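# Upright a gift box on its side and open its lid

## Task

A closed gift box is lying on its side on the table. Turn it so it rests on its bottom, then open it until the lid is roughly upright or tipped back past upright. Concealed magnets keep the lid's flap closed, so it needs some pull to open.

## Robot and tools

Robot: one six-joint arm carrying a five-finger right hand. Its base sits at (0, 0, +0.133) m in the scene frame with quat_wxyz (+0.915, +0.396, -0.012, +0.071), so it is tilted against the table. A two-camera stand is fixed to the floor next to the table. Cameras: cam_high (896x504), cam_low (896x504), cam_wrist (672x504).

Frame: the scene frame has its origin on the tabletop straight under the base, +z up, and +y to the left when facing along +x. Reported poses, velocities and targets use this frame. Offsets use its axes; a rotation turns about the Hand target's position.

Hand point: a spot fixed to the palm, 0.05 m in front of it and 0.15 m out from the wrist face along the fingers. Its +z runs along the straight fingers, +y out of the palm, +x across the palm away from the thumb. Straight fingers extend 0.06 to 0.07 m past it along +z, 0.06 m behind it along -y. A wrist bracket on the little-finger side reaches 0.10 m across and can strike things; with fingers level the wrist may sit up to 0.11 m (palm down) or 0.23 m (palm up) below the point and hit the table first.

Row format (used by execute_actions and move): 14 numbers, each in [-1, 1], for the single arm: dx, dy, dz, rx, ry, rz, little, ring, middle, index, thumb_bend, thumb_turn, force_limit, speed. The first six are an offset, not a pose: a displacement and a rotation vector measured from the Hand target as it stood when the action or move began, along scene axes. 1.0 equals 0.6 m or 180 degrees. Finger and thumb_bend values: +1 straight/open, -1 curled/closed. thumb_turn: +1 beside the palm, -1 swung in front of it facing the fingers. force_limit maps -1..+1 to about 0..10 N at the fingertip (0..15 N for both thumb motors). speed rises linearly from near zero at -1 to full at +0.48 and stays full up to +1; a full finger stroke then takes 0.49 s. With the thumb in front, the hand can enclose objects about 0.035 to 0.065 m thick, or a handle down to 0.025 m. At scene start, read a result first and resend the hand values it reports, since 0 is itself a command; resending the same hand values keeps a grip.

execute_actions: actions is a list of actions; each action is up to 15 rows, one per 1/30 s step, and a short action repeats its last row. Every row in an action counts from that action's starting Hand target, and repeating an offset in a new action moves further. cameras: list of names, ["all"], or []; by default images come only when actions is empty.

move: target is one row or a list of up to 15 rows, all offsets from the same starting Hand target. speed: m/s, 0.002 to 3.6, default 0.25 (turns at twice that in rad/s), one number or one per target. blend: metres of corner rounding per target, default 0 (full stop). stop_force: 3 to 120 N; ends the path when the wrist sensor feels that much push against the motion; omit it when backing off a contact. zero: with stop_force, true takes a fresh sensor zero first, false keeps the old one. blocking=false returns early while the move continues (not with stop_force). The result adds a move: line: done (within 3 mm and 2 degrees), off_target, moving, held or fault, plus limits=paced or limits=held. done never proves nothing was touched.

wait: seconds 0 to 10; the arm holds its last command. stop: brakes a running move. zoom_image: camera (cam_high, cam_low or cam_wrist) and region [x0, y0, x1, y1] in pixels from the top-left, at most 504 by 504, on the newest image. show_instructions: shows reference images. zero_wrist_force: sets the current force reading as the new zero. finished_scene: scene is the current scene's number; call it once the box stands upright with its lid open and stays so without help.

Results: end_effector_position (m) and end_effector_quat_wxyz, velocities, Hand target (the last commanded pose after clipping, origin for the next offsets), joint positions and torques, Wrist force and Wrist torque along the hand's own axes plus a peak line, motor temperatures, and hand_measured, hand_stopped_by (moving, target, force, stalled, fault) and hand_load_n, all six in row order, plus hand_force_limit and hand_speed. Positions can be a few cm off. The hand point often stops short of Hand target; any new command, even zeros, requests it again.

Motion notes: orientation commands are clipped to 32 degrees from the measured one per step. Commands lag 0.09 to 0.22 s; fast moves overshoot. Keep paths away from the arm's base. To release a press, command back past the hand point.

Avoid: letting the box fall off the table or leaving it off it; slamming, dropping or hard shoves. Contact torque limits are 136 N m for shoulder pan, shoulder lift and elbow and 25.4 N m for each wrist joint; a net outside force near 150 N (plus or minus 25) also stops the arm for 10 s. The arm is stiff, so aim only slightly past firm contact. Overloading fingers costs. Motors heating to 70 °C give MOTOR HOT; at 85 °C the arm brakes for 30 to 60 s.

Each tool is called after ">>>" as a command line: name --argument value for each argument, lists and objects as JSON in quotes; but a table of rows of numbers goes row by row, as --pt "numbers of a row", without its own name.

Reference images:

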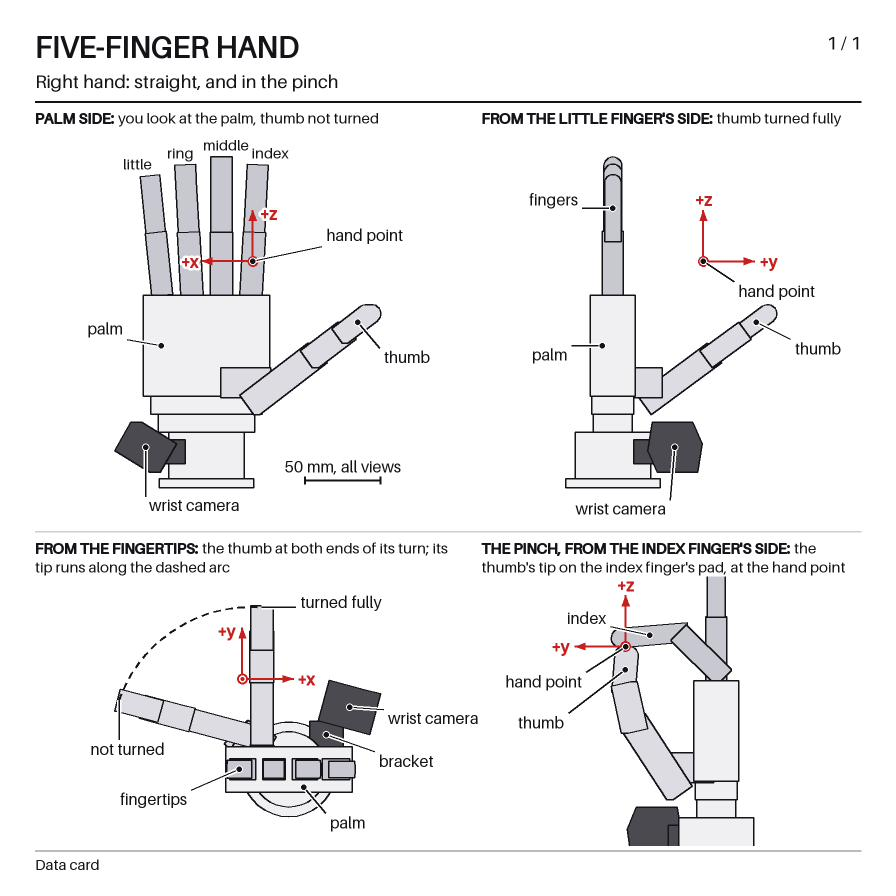

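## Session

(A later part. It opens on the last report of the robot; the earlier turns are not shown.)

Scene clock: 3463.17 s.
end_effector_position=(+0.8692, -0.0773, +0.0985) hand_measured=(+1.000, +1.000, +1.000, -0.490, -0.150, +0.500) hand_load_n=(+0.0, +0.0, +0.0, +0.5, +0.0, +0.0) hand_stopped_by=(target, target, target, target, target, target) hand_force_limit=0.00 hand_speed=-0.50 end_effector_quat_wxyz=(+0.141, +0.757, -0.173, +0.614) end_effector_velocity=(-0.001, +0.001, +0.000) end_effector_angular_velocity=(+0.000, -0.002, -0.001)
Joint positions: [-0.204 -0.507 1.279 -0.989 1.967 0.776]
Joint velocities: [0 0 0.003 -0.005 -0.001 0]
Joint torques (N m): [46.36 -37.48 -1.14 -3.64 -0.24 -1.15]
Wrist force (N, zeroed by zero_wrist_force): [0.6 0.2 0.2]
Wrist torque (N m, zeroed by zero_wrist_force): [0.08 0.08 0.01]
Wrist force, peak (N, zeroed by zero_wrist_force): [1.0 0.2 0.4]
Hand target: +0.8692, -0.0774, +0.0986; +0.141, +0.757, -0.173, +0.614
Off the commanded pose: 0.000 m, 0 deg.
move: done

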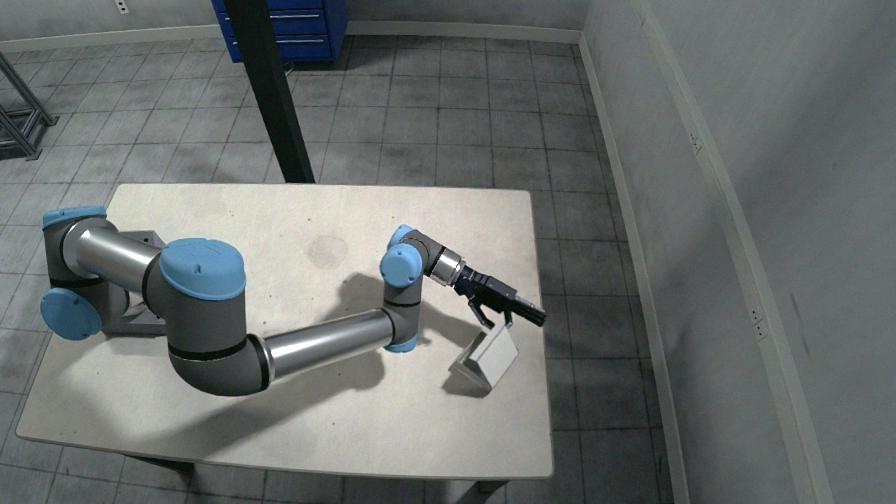

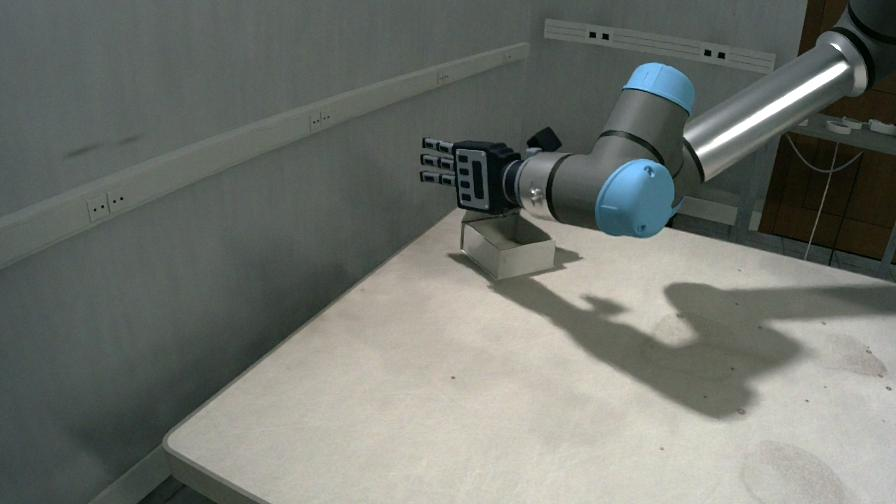

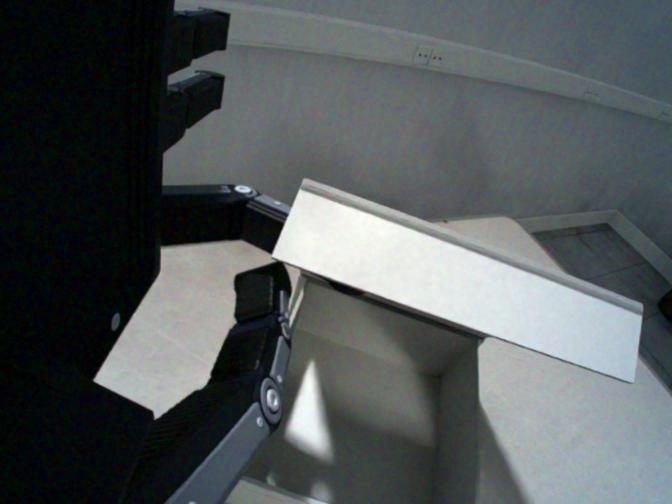

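>>> move --target '[0.0217,-0.0125,0.005,0,0,0,1,1,1,-0.49,-0.15,0.5,0.0,-0.5]' --speed 0.02 --cameras '["cam_high", "cam_wrist", "cam_low"]'

>>> zoom_image --camera "cam_high" --region '[440, 290, 550, 400]'

>>> zoom_image --camera "cam_low" --region '[400, 160, 620, 300]'

Scene clock: 3488.80 s.
end_effector_position=(+0.8823, -0.0849, +0.1015) hand_measured=(+1.000, +1.000, +1.000, -0.490, -0.150, +0.500) hand_load_n=(+0.0, +0.0, +0.0, +0.5, +0.0, +0.0) hand_stopped_by=(target, target, target, target, target, target) hand_force_limit=0.00 hand_speed=-0.50 end_effector_quat_wxyz=(+0.141, +0.757, -0.173, +0.614) end_effector_velocity=(-0.001, -0.001, +0.000) end_effector_angular_velocity=(-0.001, +0.001, -0.001)
Joint positions: [-0.208 -0.498 1.23 -0.949 1.964 0.777]
Joint velocities: [-0.001 -0.003 0.006 -0.003 0.001 -0.001]
Joint torques (N m): [41.96 -40.38 -0.15 -3.1 -2.5 1.55]
Wrist force (N, zeroed by zero_wrist_force): [0.6 0.3 0.3]
Wrist torque (N m, zeroed by zero_wrist_force): [0.07 0.07 -0.03]
Wrist force, peak (N, zeroed by zero_wrist_force): [1.0 0.1 0.3]
Hand target: +0.8822, -0.0849, +0.1016; +0.141, +0.757, -0.173, +0.614
Off the commanded pose: 0.000 m, 0 deg.
move: done

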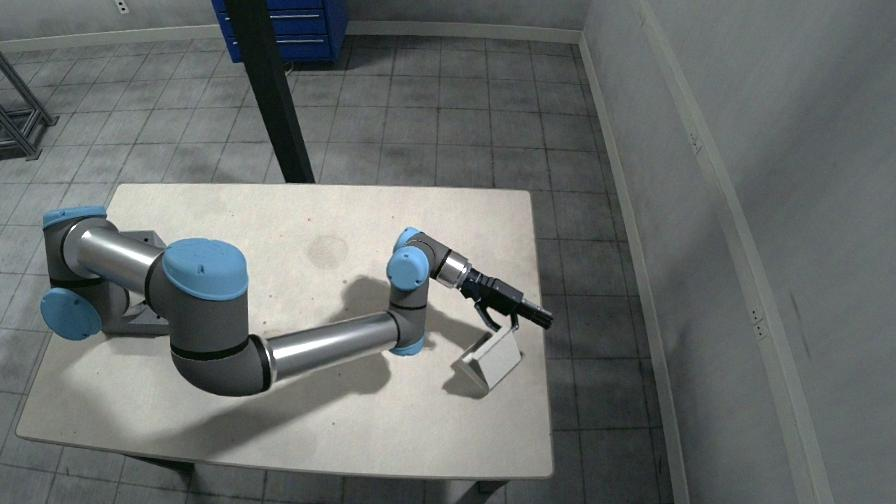

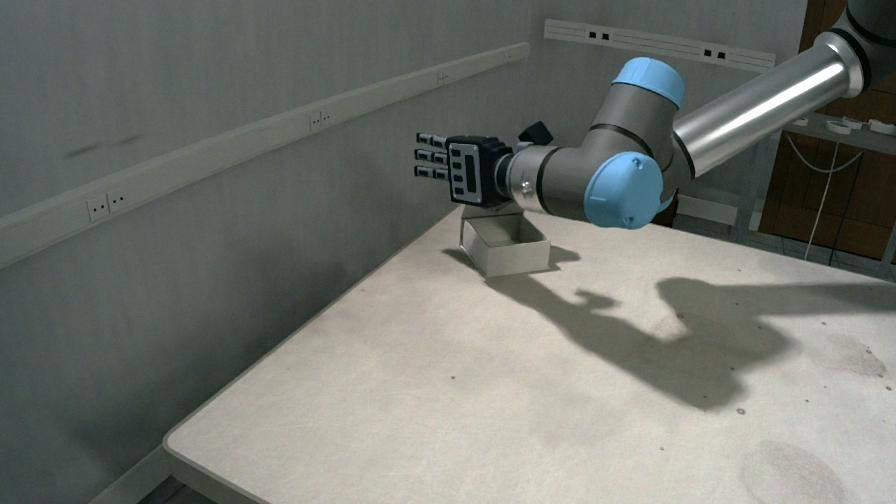

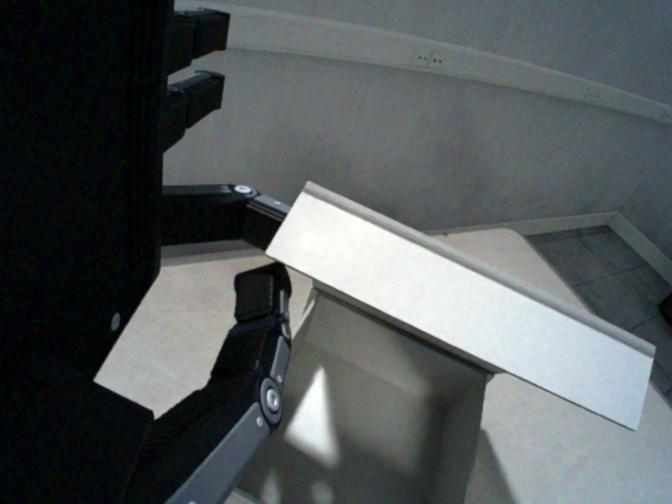

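Scaled by 4.582 from the camera's 896x504 image, which has a finer 1280x720 frame.

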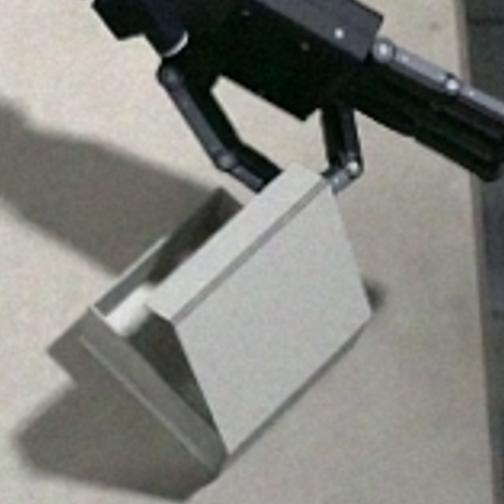

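Scaled by 2.291 from the camera's 896x504 image, which has a finer 1280x720 frame.

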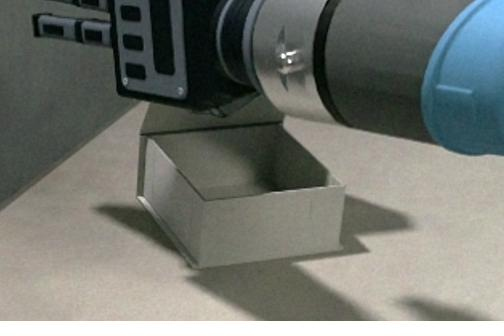

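>>> move --target '[0,0,0,0,0,0.1389,1,1,1,-0.49,-0.15,0.5,0.0,-0.5]' --speed 0.1 --cameras '["cam_high", "cam_wrist"]'

>>> zoom_image --camera "cam_high" --region '[440, 290, 550, 400]'

Scene clock: 3521.70 s.
end_effector_position=(+0.8822, -0.0850, +0.1015) hand_measured=(+1.000, +1.000, +1.000, -0.490, -0.150, +0.500) hand_load_n=(+0.0, +0.0, +0.0, +0.0, +0.0, +0.0) hand_stopped_by=(target, target, target, target, target, target) hand_force_limit=0.00 hand_speed=-0.50 end_effector_quat_wxyz=(+0.004, +0.777, -0.006, +0.630)
Joint positions: [-0.315 -0.657 1.349 -0.594 1.557 0.752]
Joint torques (N m): [50.29 -30.51 -12.46 -3.01 0.34 1.77]
Wrist force (N, zeroed by zero_wrist_force): [0.7 -0.2 0.0]
Wrist torque (N m, zeroed by zero_wrist_force): [0.02 0.05 0.00]
Wrist force, peak (N, zeroed by zero_wrist_force): [1.1 0.1 -0.1]
Hand target: +0.8822, -0.0849, +0.1016; +0.004, +0.776, -0.006, +0.630
Off the commanded pose: 0.000 m, 0 deg.
move: done
Images, in order (width x height): cam_high 896x504, cam_wrist 672x504.

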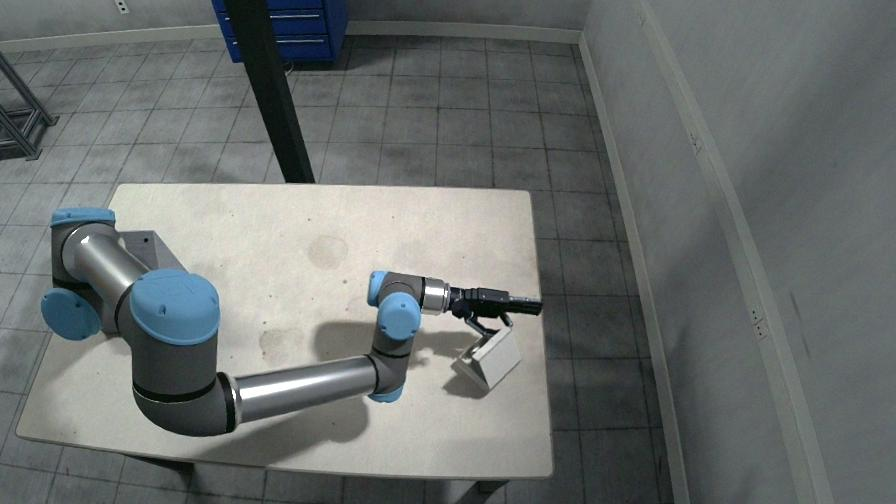

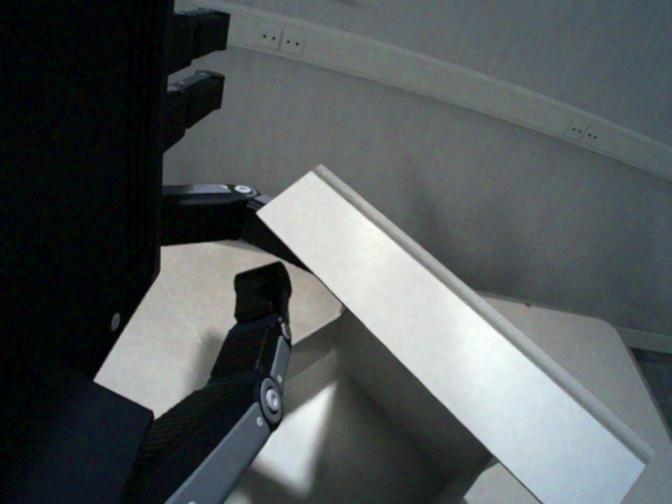

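Scaled by 4.582 from the camera's 896x504 image, which has a finer 1280x720 frame.

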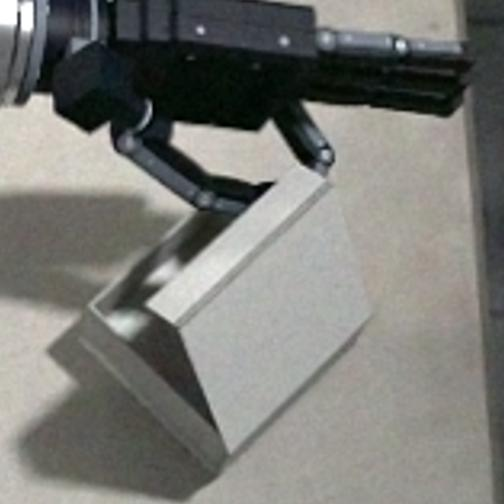

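>>> move --target '[0.0151,-0.0131,0.002,0,0,0,1,1,1,-0.49,-0.15,0.5,0.0,-0.5]' --speed 0.02 --cameras '["cam_high", "cam_wrist"]'

>>> zoom_image --camera "cam_high" --region '[440, 290, 550, 400]'

Scene clock: 3527.23 s.
end_effector_position=(+0.8913, -0.0928, +0.1027) hand_measured=(+1.000, +1.000, +1.000, -0.490, -0.150, +0.500) hand_load_n=(+0.0, +0.0, +0.0, +0.0, +0.0, +0.0) hand_stopped_by=(target, target, target, target, target, target) hand_force_limit=0.00 hand_speed=-0.50 end_effector_quat_wxyz=(+0.004, +0.777, -0.005, +0.630) end_effector_velocity=(-0.001, +0.000, +0.000) end_effector_angular_velocity=(+0.001, +0.001, +0.000)
Joint positions: [-0.32 -0.651 1.313 -0.565 1.552 0.752]
Joint velocities: [0 -0.002 0.005 -0.002 0.001 0]
Joint torques (N m): [41.88 -38.01 -1.95 -2.53 -2.19 -1.44]
Wrist force (N, zeroed by zero_wrist_force): [0.4 0.2 0.3]
Wrist torque (N m, zeroed by zero_wrist_force): [0.05 0.07 0.00]
Wrist force, peak (N, zeroed by zero_wrist_force): [1.1 -0.2 -0.2]
Hand target: +0.8913, -0.0927, +0.1028; +0.004, +0.776, -0.006, +0.630
Off the commanded pose: 0.000 m, 0 deg.
move: done
Images, in order (width x height): cam_high 896x504, cam_wrist 672x504.

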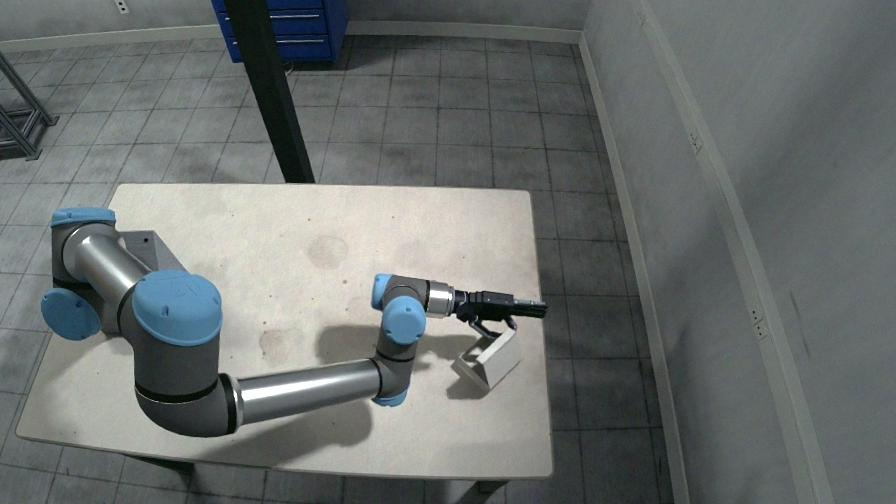

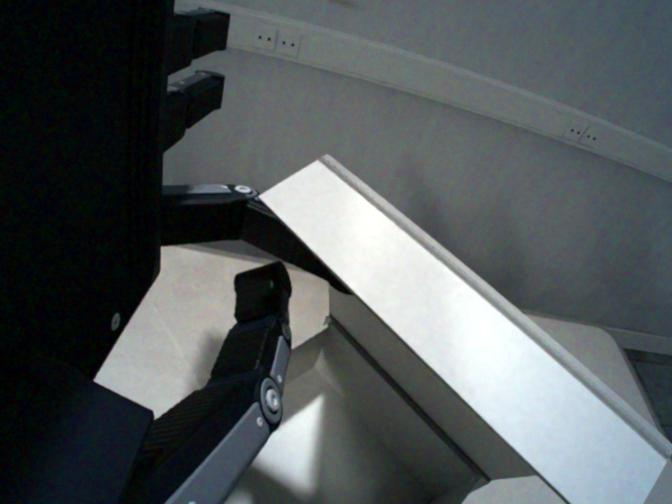

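Scaled by 4.582 from the camera's 896x504 image, which has a finer 1280x720 frame.

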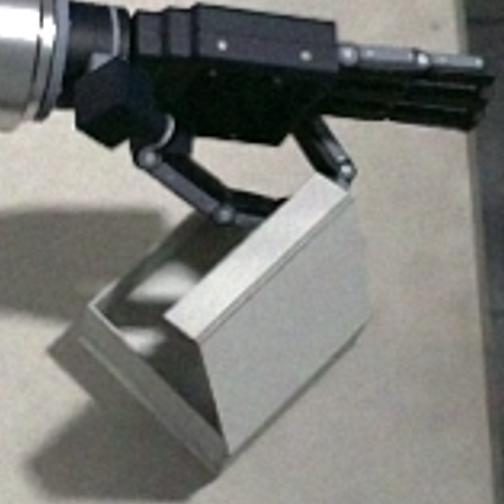

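>>> move --target '[0.0201,-0.0175,0.0067,0,0,0,1,1,1,-0.49,-0.15,0.5,0.0,-0.5]' --speed 0.02 --cameras '["cam_high", "cam_wrist"]'

>>> zoom_image --camera "cam_high" --region '[440, 290, 550, 400]'

Scene clock: 3535.83 s.
end_effector_position=(+0.9034, -0.1032, +0.1067) hand_measured=(+1.000, +1.000, +1.000, -0.490, -0.150, +0.500) hand_load_n=(+0.0, +0.0, +0.0, +0.0, +0.0, +0.0) hand_stopped_by=(target, target, target, target, target, target) hand_force_limit=0.00 hand_speed=-0.50 end_effector_quat_wxyz=(+0.004, +0.777, -0.005, +0.630) end_effector_velocity=(-0.001, +0.001, -0.001) end_effector_angular_velocity=(+0.000, +0.001, +0.000)
Joint positions: [-0.323 -0.643 1.263 -0.522 1.549 0.751]
Joint velocities: [0 -0.001 0.005 -0.003 0.001 0]
Joint torques (N m): [40.52 -37.94 -3.68 -2.52 -2.55 -1.4]
Wrist force (N, zeroed by zero_wrist_force): [0.6 0.2 -0.1]
Wrist torque (N m, zeroed by zero_wrist_force): [0.09 0.08 0.03]
Wrist force, peak (N, zeroed by zero_wrist_force): [1.0 0.3 -0.2]
Hand target: +0.9033, -0.1032, +0.1068; +0.004, +0.776, -0.006, +0.630
Off the commanded pose: 0.000 m, 0 deg.
move: done
Images, in order (width x height): cam_high 896x504, cam_wrist 672x504.

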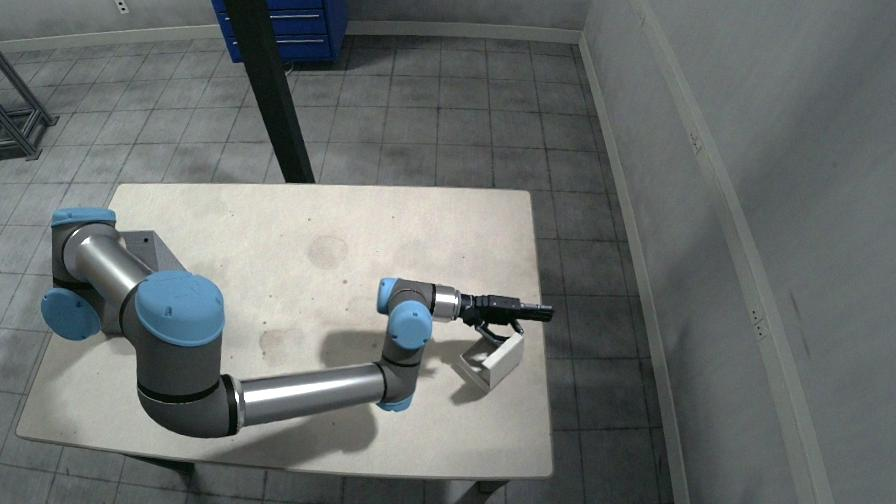

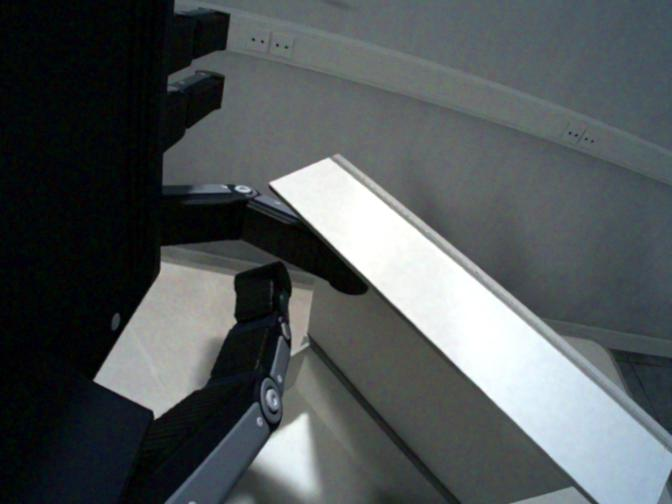

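Scaled by 4.582 from the camera's 896x504 image, which has a finer 1280x720 frame.

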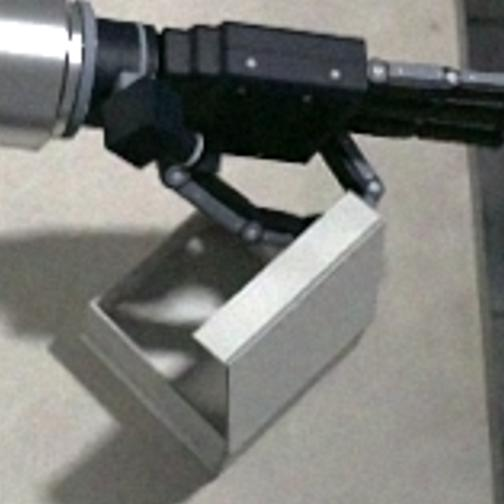

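>>> move --target '[0.0201,-0.0175,0.0025,0,0,0,1,1,1,-0.49,-0.15,0.5,0.0,-0.5]' --speed 0.02 --cameras '["cam_high", "cam_wrist", "cam_low"]'

>>> zoom_image --camera "cam_high" --region '[440, 290, 550, 400]'

>>> zoom_image --camera "cam_low" --region '[400, 140, 620, 300]'

Scene clock: 3543.93 s.
end_effector_position=(+0.9154, -0.1137, +0.1082) hand_measured=(+1.000, +1.000, +1.000, -0.490, -0.150, +0.500) hand_load_n=(+0.0, +0.0, +0.0, +0.5, +0.0, +0.0) hand_stopped_by=(target, target, target, target, target, target) hand_force_limit=0.00 hand_speed=-0.50 end_effector_quat_wxyz=(+0.004, +0.777, -0.005, +0.630) end_effector_velocity=(-0.001, +0.003, -0.002) end_effector_angular_velocity=(+0.001, +0.001, +0.003)
Joint positions: [-0.329 -0.632 1.211 -0.482 1.543 0.751]
Joint velocities: [0 0.001 0.005 -0.003 0 0]
Joint torques (N m): [43.13 -42.49 -0.81 -2.33 -2.1 -1.37]
Wrist force (N, zeroed by zero_wrist_force): [0.7 0.1 -0.1]
Wrist torque (N m, zeroed by zero_wrist_force): [0.04 0.05 0.03]
Wrist force, peak (N, zeroed by zero_wrist_force): [1.1 0.2 -0.4]
Hand target: +0.9154, -0.1137, +0.1083; +0.004, +0.776, -0.006, +0.630
Off the commanded pose: 0.000 m, 0 deg.
move: done

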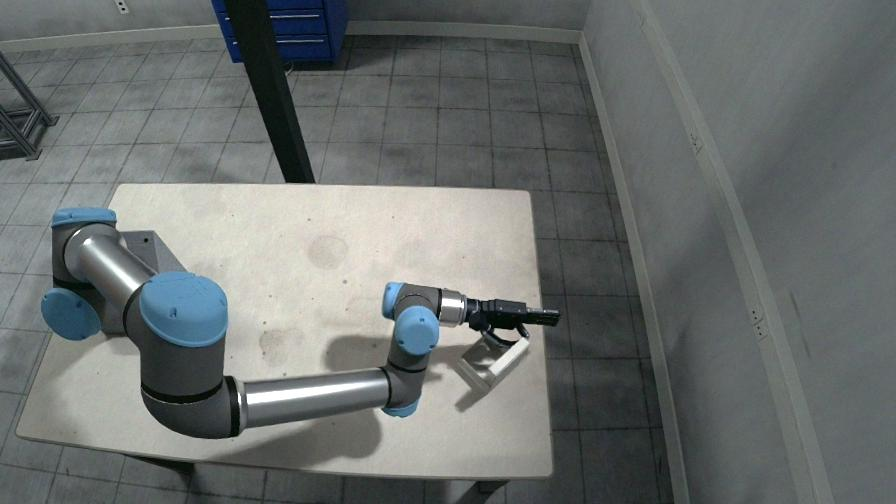

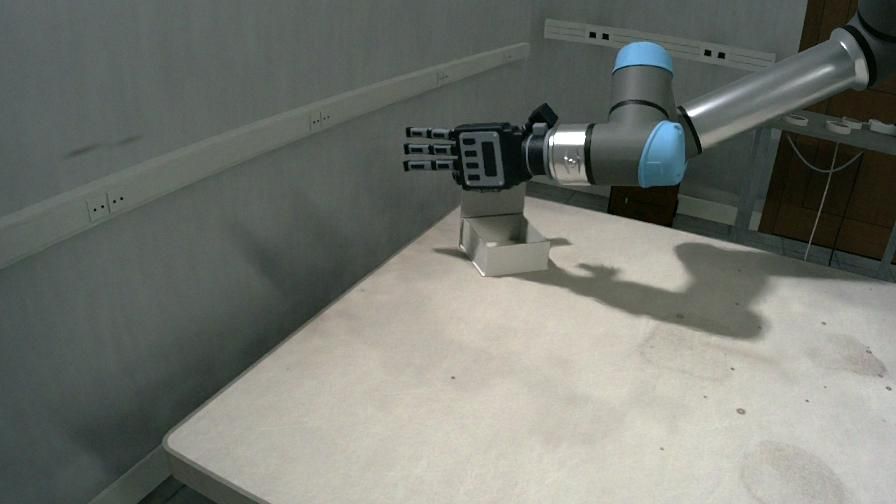

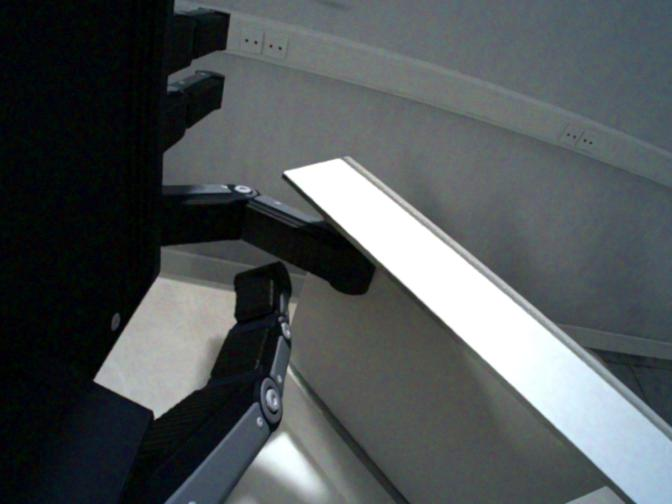

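Scaled by 4.582 from the camera's 896x504 image, which has a finer 1280x720 frame.

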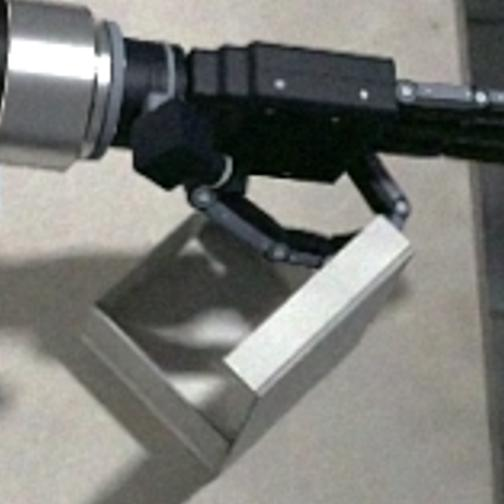

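Scaled by 2.291 from the camera's 896x504 image, which has a finer 1280x720 frame.

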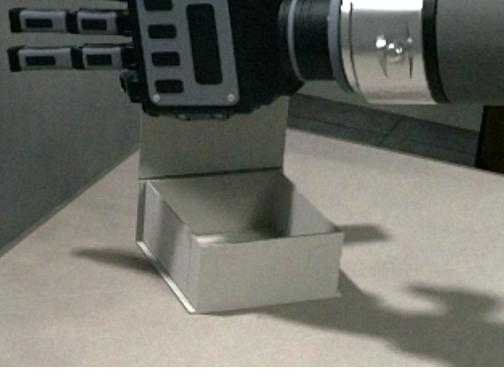

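>>> move --target '[0.0101,-0.0088,0.0,0,0,0,1,1,1,-0.49,-0.15,0.5,0.0,-0.5]' --speed 0.015 --cameras '["cam_high", "cam_wrist", "cam_low"]'

>>> zoom_image --camera "cam_high" --region '[440, 290, 550, 400]'

Scene clock: 3549.37 s.
end_effector_position=(+0.9215, -0.1190, +0.1082) hand_measured=(+1.000, +1.000, +1.000, -0.490, -0.150, +0.500) hand_load_n=(+0.0, +0.0, +0.0, +0.0, +0.0, +0.0) hand_stopped_by=(target, target, target, target, target, target) hand_force_limit=0.00 hand_speed=-0.50 end_effector_quat_wxyz=(+0.004, +0.777, -0.005, +0.630)
Joint positions: [-0.332 -0.624 1.184 -0.462 1.54 0.751]
Joint torques (N m): [43.35 -42.3 -2.57 -1.67 -2.26 -1.47]
Wrist force (N, zeroed by zero_wrist_force): [0.9 0.2 0.0]
Wrist torque (N m, zeroed by zero_wrist_force): [0.05 0.04 0.03]
Wrist force, peak (N, zeroed by zero_wrist_force): [1.2 -0.1 0.2]
Hand target: +0.9215, -0.1190, +0.1083; +0.004, +0.776, -0.006, +0.630
Off the commanded pose: 0.000 m, 0 deg.
move: done

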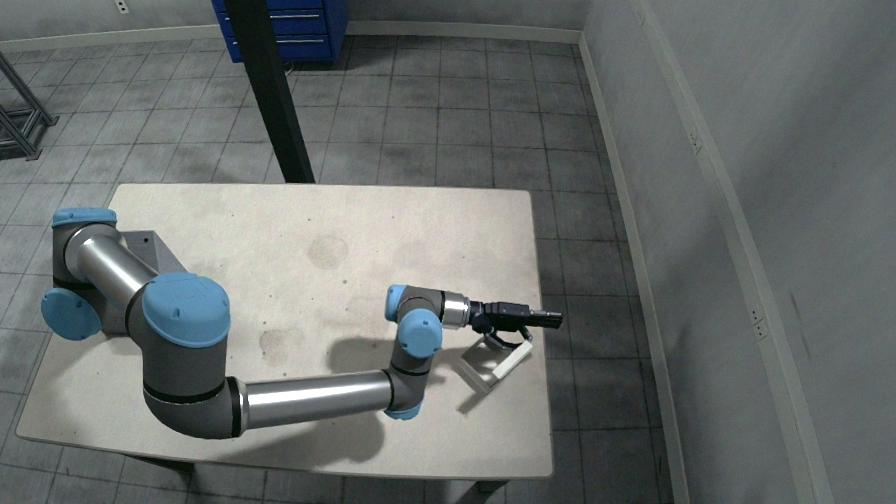

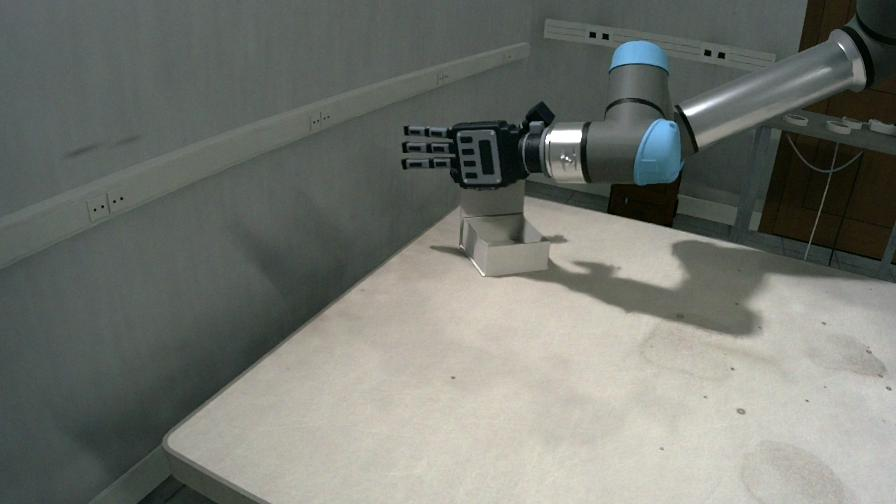

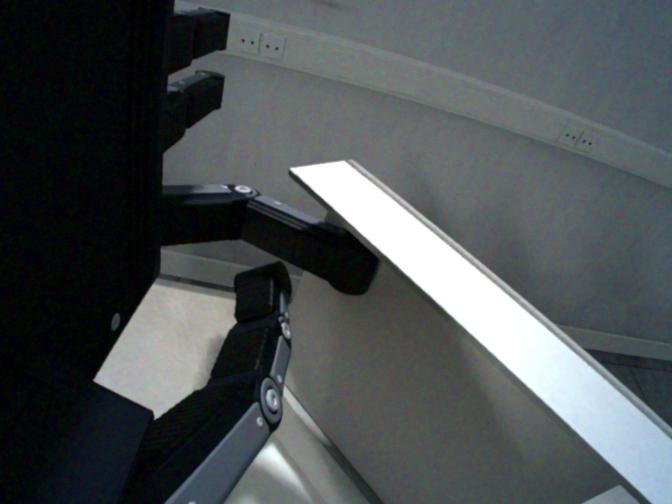

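Scaled by 4.582 from the camera's 896x504 image, which has a finer 1280x720 frame.

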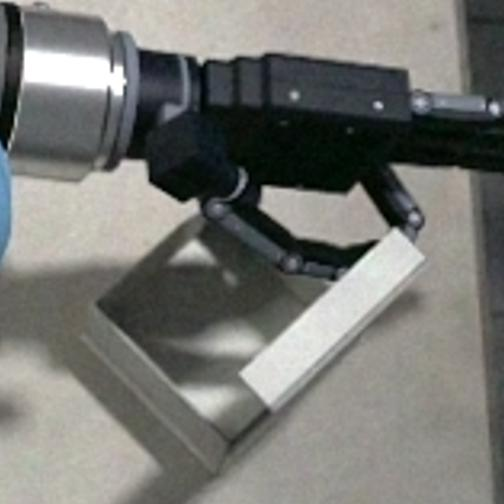

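>>> move --target '[0.0076,-0.0066,-0.001,0,0,0,1,1,1,-0.49,-0.15,0.5,0.0,-0.5]' --speed 0.015

>>> move --target '[-0.0151,0.0131,0.0,0,0,0,1,1,1,-0.49,-0.15,0.5,0.0,-0.5]' --speed 0.02 --cameras '["cam_high", "cam_wrist", "cam_low"]'

>>> zoom_image --camera "cam_high" --region '[440, 290, 550, 400]'

Scene clock: 3556.07 s.
end_effector_position=(+0.9261, -0.1230, +0.1076) hand_measured=(+1.000, +1.000, +1.000, -0.490, -0.150, +0.500) hand_load_n=(+0.0, +0.0, +0.0, +0.0, +0.0, +0.0) hand_stopped_by=(target, target, target, target, target, target) hand_force_limit=0.00 hand_speed=-0.50 end_effector_quat_wxyz=(+0.004, +0.777, -0.005, +0.630)
Joint positions: [-0.336 -0.618 1.163 -0.448 1.536 0.75]
Joint torques (N m): [42.95 -41.47 -3.49 -1.13 -2.27 -1.37]
Wrist force (N, zeroed by zero_wrist_force): [0.8 0.4 0.3]
Wrist torque (N m, zeroed by zero_wrist_force): [0.05 0.02 0.05]
Wrist force, peak (N, zeroed by zero_wrist_force): [1.2 0.1 -0.2]
Hand target: +0.9260, -0.1230, +0.1077; +0.004, +0.776, -0.006, +0.630
Off the commanded pose: 0.000 m, 0 deg.
move: done

Scene clock: 3556.93 s.
end_effector_position=(+0.9169, -0.1151, +0.1078) hand_measured=(+1.000, +1.000, +1.000, -0.490, -0.150, +0.500) hand_load_n=(+0.0, +0.0, +0.0, +0.0, +0.0, +0.0) hand_stopped_by=(target, target, target, target, target, target) hand_force_limit=0.00 hand_speed=-0.50 end_effector_quat_wxyz=(+0.004, +0.776, -0.006, +0.630) end_effector_velocity=(+0.001, -0.001, +0.001) end_effector_angular_velocity=(+0.000, -0.001, -0.001)
Joint positions: [-0.33 -0.63 1.205 -0.478 1.542 0.751]
Joint velocities: [0 0.001 -0.005 0.002 0 0.001]
Joint torques (N m): [43.87 -37.24 -13.78 1.35 -0.87 1.57]
Wrist force (N, zeroed by zero_wrist_force): [0.7 0.1 -0.1]
Wrist torque (N m, zeroed by zero_wrist_force): [0.05 0.07 0.00]
Wrist force, peak (N, zeroed by zero_wrist_force): [1.2 0.2 -0.1]
Hand target: +0.9170, -0.1151, +0.1077; +0.004, +0.776, -0.006, +0.630
Off the commanded pose: 0.000 m, 0 deg.
move: done

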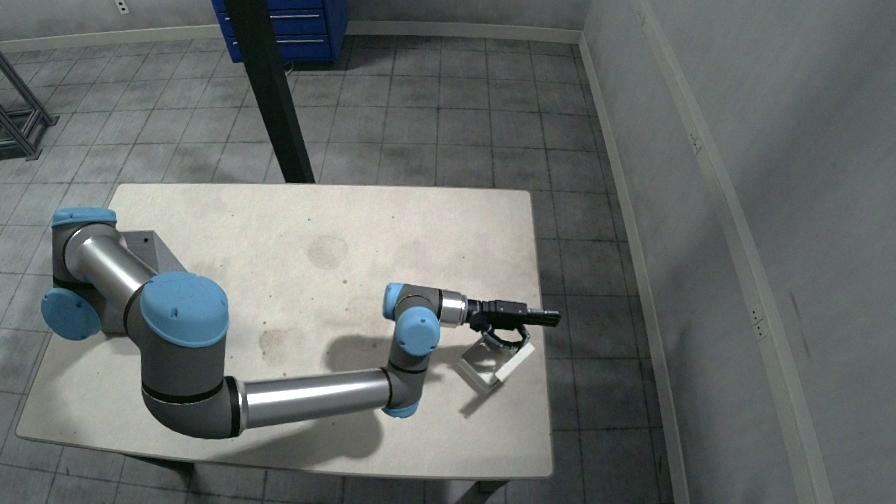

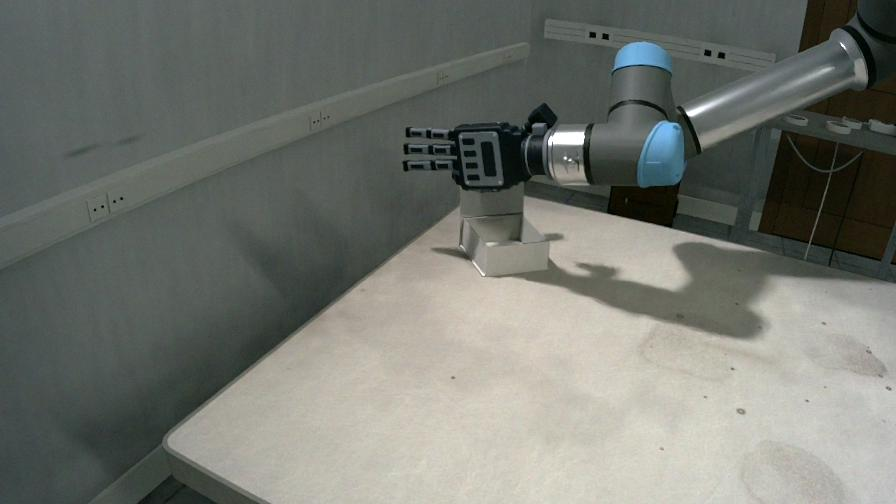

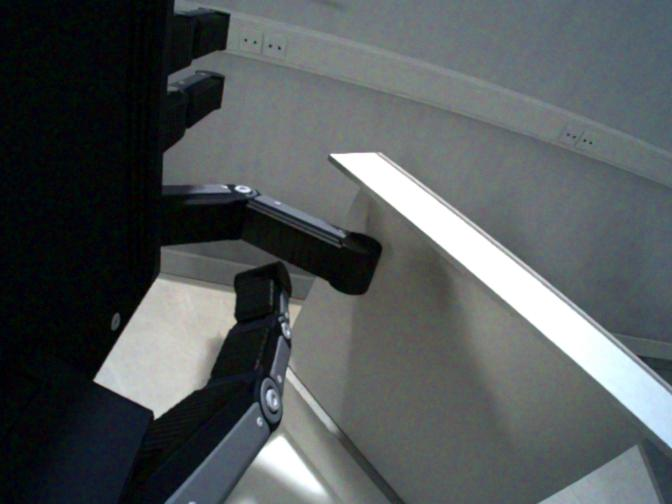

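Scaled by 4.582 from the camera's 896x504 image, which has a finer 1280x720 frame.

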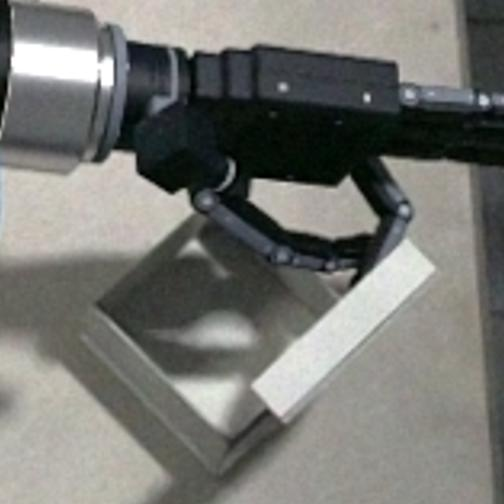

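>>> move --pt "-0.02 0.17 -0.005 0 0 0 1 1 1 -0.49 -0.15 0.5 0.0 -0.5" --pt "-0.1 0.25 0.1 0 0 0 1 1 1 -0.49 -0.15 0.5 0.0 -0.5" --speed 0.06 --cameras '["cam_high", "cam_low"]'

>>> zoom_image --camera "cam_high" --region '[440, 290, 550, 400]'

>>> zoom_image --camera "cam_low" --region '[400, 140, 620, 300]'

Scene clock: 3571.47 s.
end_effector_position=(+0.8569, +0.0348, +0.1679) hand_measured=(+1.000, +1.000, +1.000, -0.490, -0.150, +0.500) hand_load_n=(+0.0, +0.0, +0.0, +0.0, +0.5, +0.0) hand_stopped_by=(target, target, target, target, target, target) hand_force_limit=0.00 hand_speed=-0.50 end_effector_quat_wxyz=(+0.004, +0.776, -0.006, +0.630) end_effector_velocity=(+0.003, -0.002, +0.000) end_effector_angular_velocity=(+0.001, -0.005, +0.000)
Joint positions: [-0.109 -0.599 1.368 -0.67 1.762 0.772]
Joint velocities: [-0.004 0.001 -0.004 0 -0.008 0]
Joint torques (N m): [34.57 -28.07 -16.22 0.03 -3.12 0.71]
Wrist force (N, zeroed by zero_wrist_force): [0.6 0.0 -0.1]
Wrist torque (N m, zeroed by zero_wrist_force): [0.06 0.08 -0.08]
Wrist force, peak (N, zeroed by zero_wrist_force): [1.0 0.7 0.1]
Hand target: +0.8570, +0.0349, +0.1677; +0.004, +0.776, -0.006, +0.630
Off the commanded pose: 0.000 m, 0 deg.
move: done
Images, in order (width x height): cam_high 896x504, cam_low 896x504.

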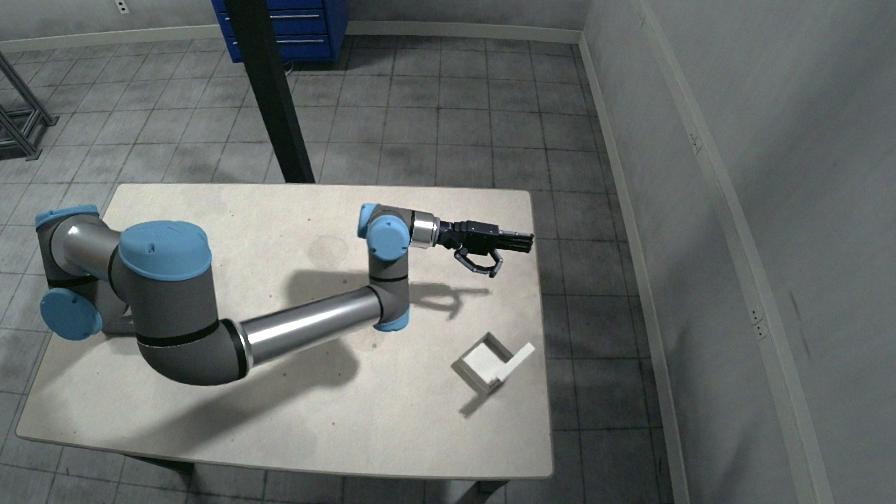

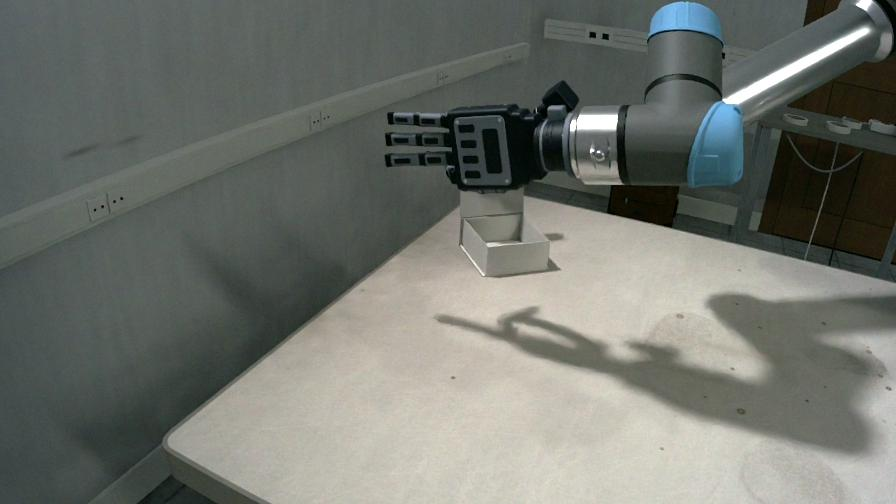

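Scaled by 4.582 from the camera's 896x504 image, which has a finer 1280x720 frame.

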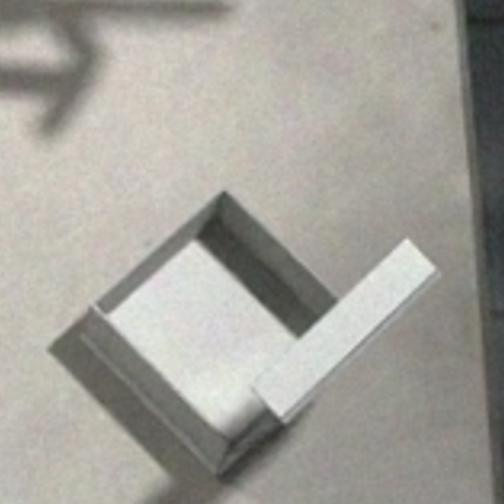

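Scaled by 2.291 from the camera's 896x504 image, which has a finer 1280x720 frame.

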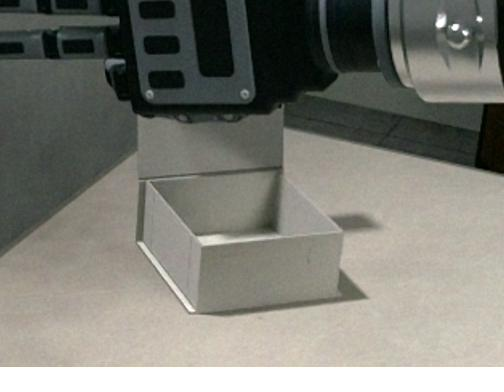

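>>> wait --seconds 1 --cameras '["cam_high"]'

>>> zoom_image --camera "cam_high" --region '[440, 290, 550, 400]'

Scene clock: 3576.93 s.
end_effector_position=(+0.8570, +0.0349, +0.1677) hand_measured=(+1.000, +1.000, +1.000, -0.490, -0.150, +0.500) hand_load_n=(+0.0, +0.0, +0.0, +0.0, +0.0, +0.0) hand_stopped_by=(target, target, target, target, target, target) hand_force_limit=0.00 hand_speed=-0.50 end_effector_quat_wxyz=(+0.004, +0.776, -0.006, +0.630)
Joint positions: [-0.11 -0.599 1.368 -0.67 1.761 0.772]
Joint torques (N m): [34.29 -29.38 -15.62 1.71 -3.01 -0.74]
Wrist force (N, zeroed by zero_wrist_force): [0.2 0.6 -0.1]
Wrist torque (N m, zeroed by zero_wrist_force): [0.14 0.14 -0.09]
Wrist force, peak (N, zeroed by zero_wrist_force): [1.1 0.6 -0.5]
Hand target: +0.8570, +0.0349, +0.1677; +0.004, +0.776, -0.006, +0.630
Off the commanded pose: 0.000 m, 0 deg.
wait: 1.00 s; at rest from the start
Images, in order (width x height): cam_high 896x504.

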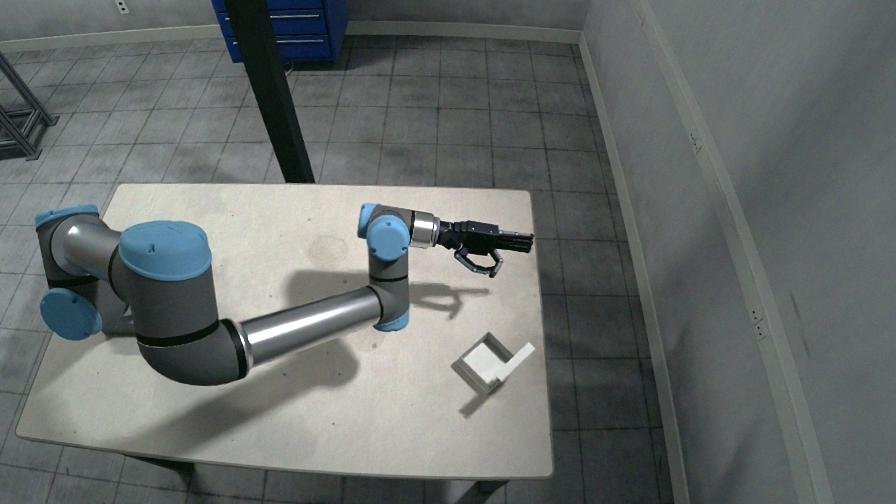

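Scaled by 4.582 from the camera's 896x504 image, which has a finer 1280x720 frame.

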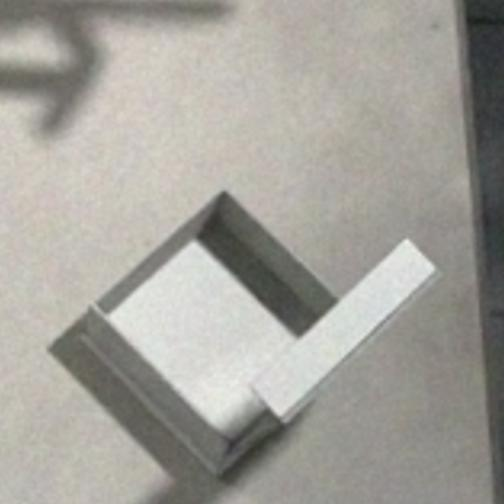

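Stable and open past vertical. Finishing scene 1.

>>> finished_scene --scene 1

The scene is finished: the task was done.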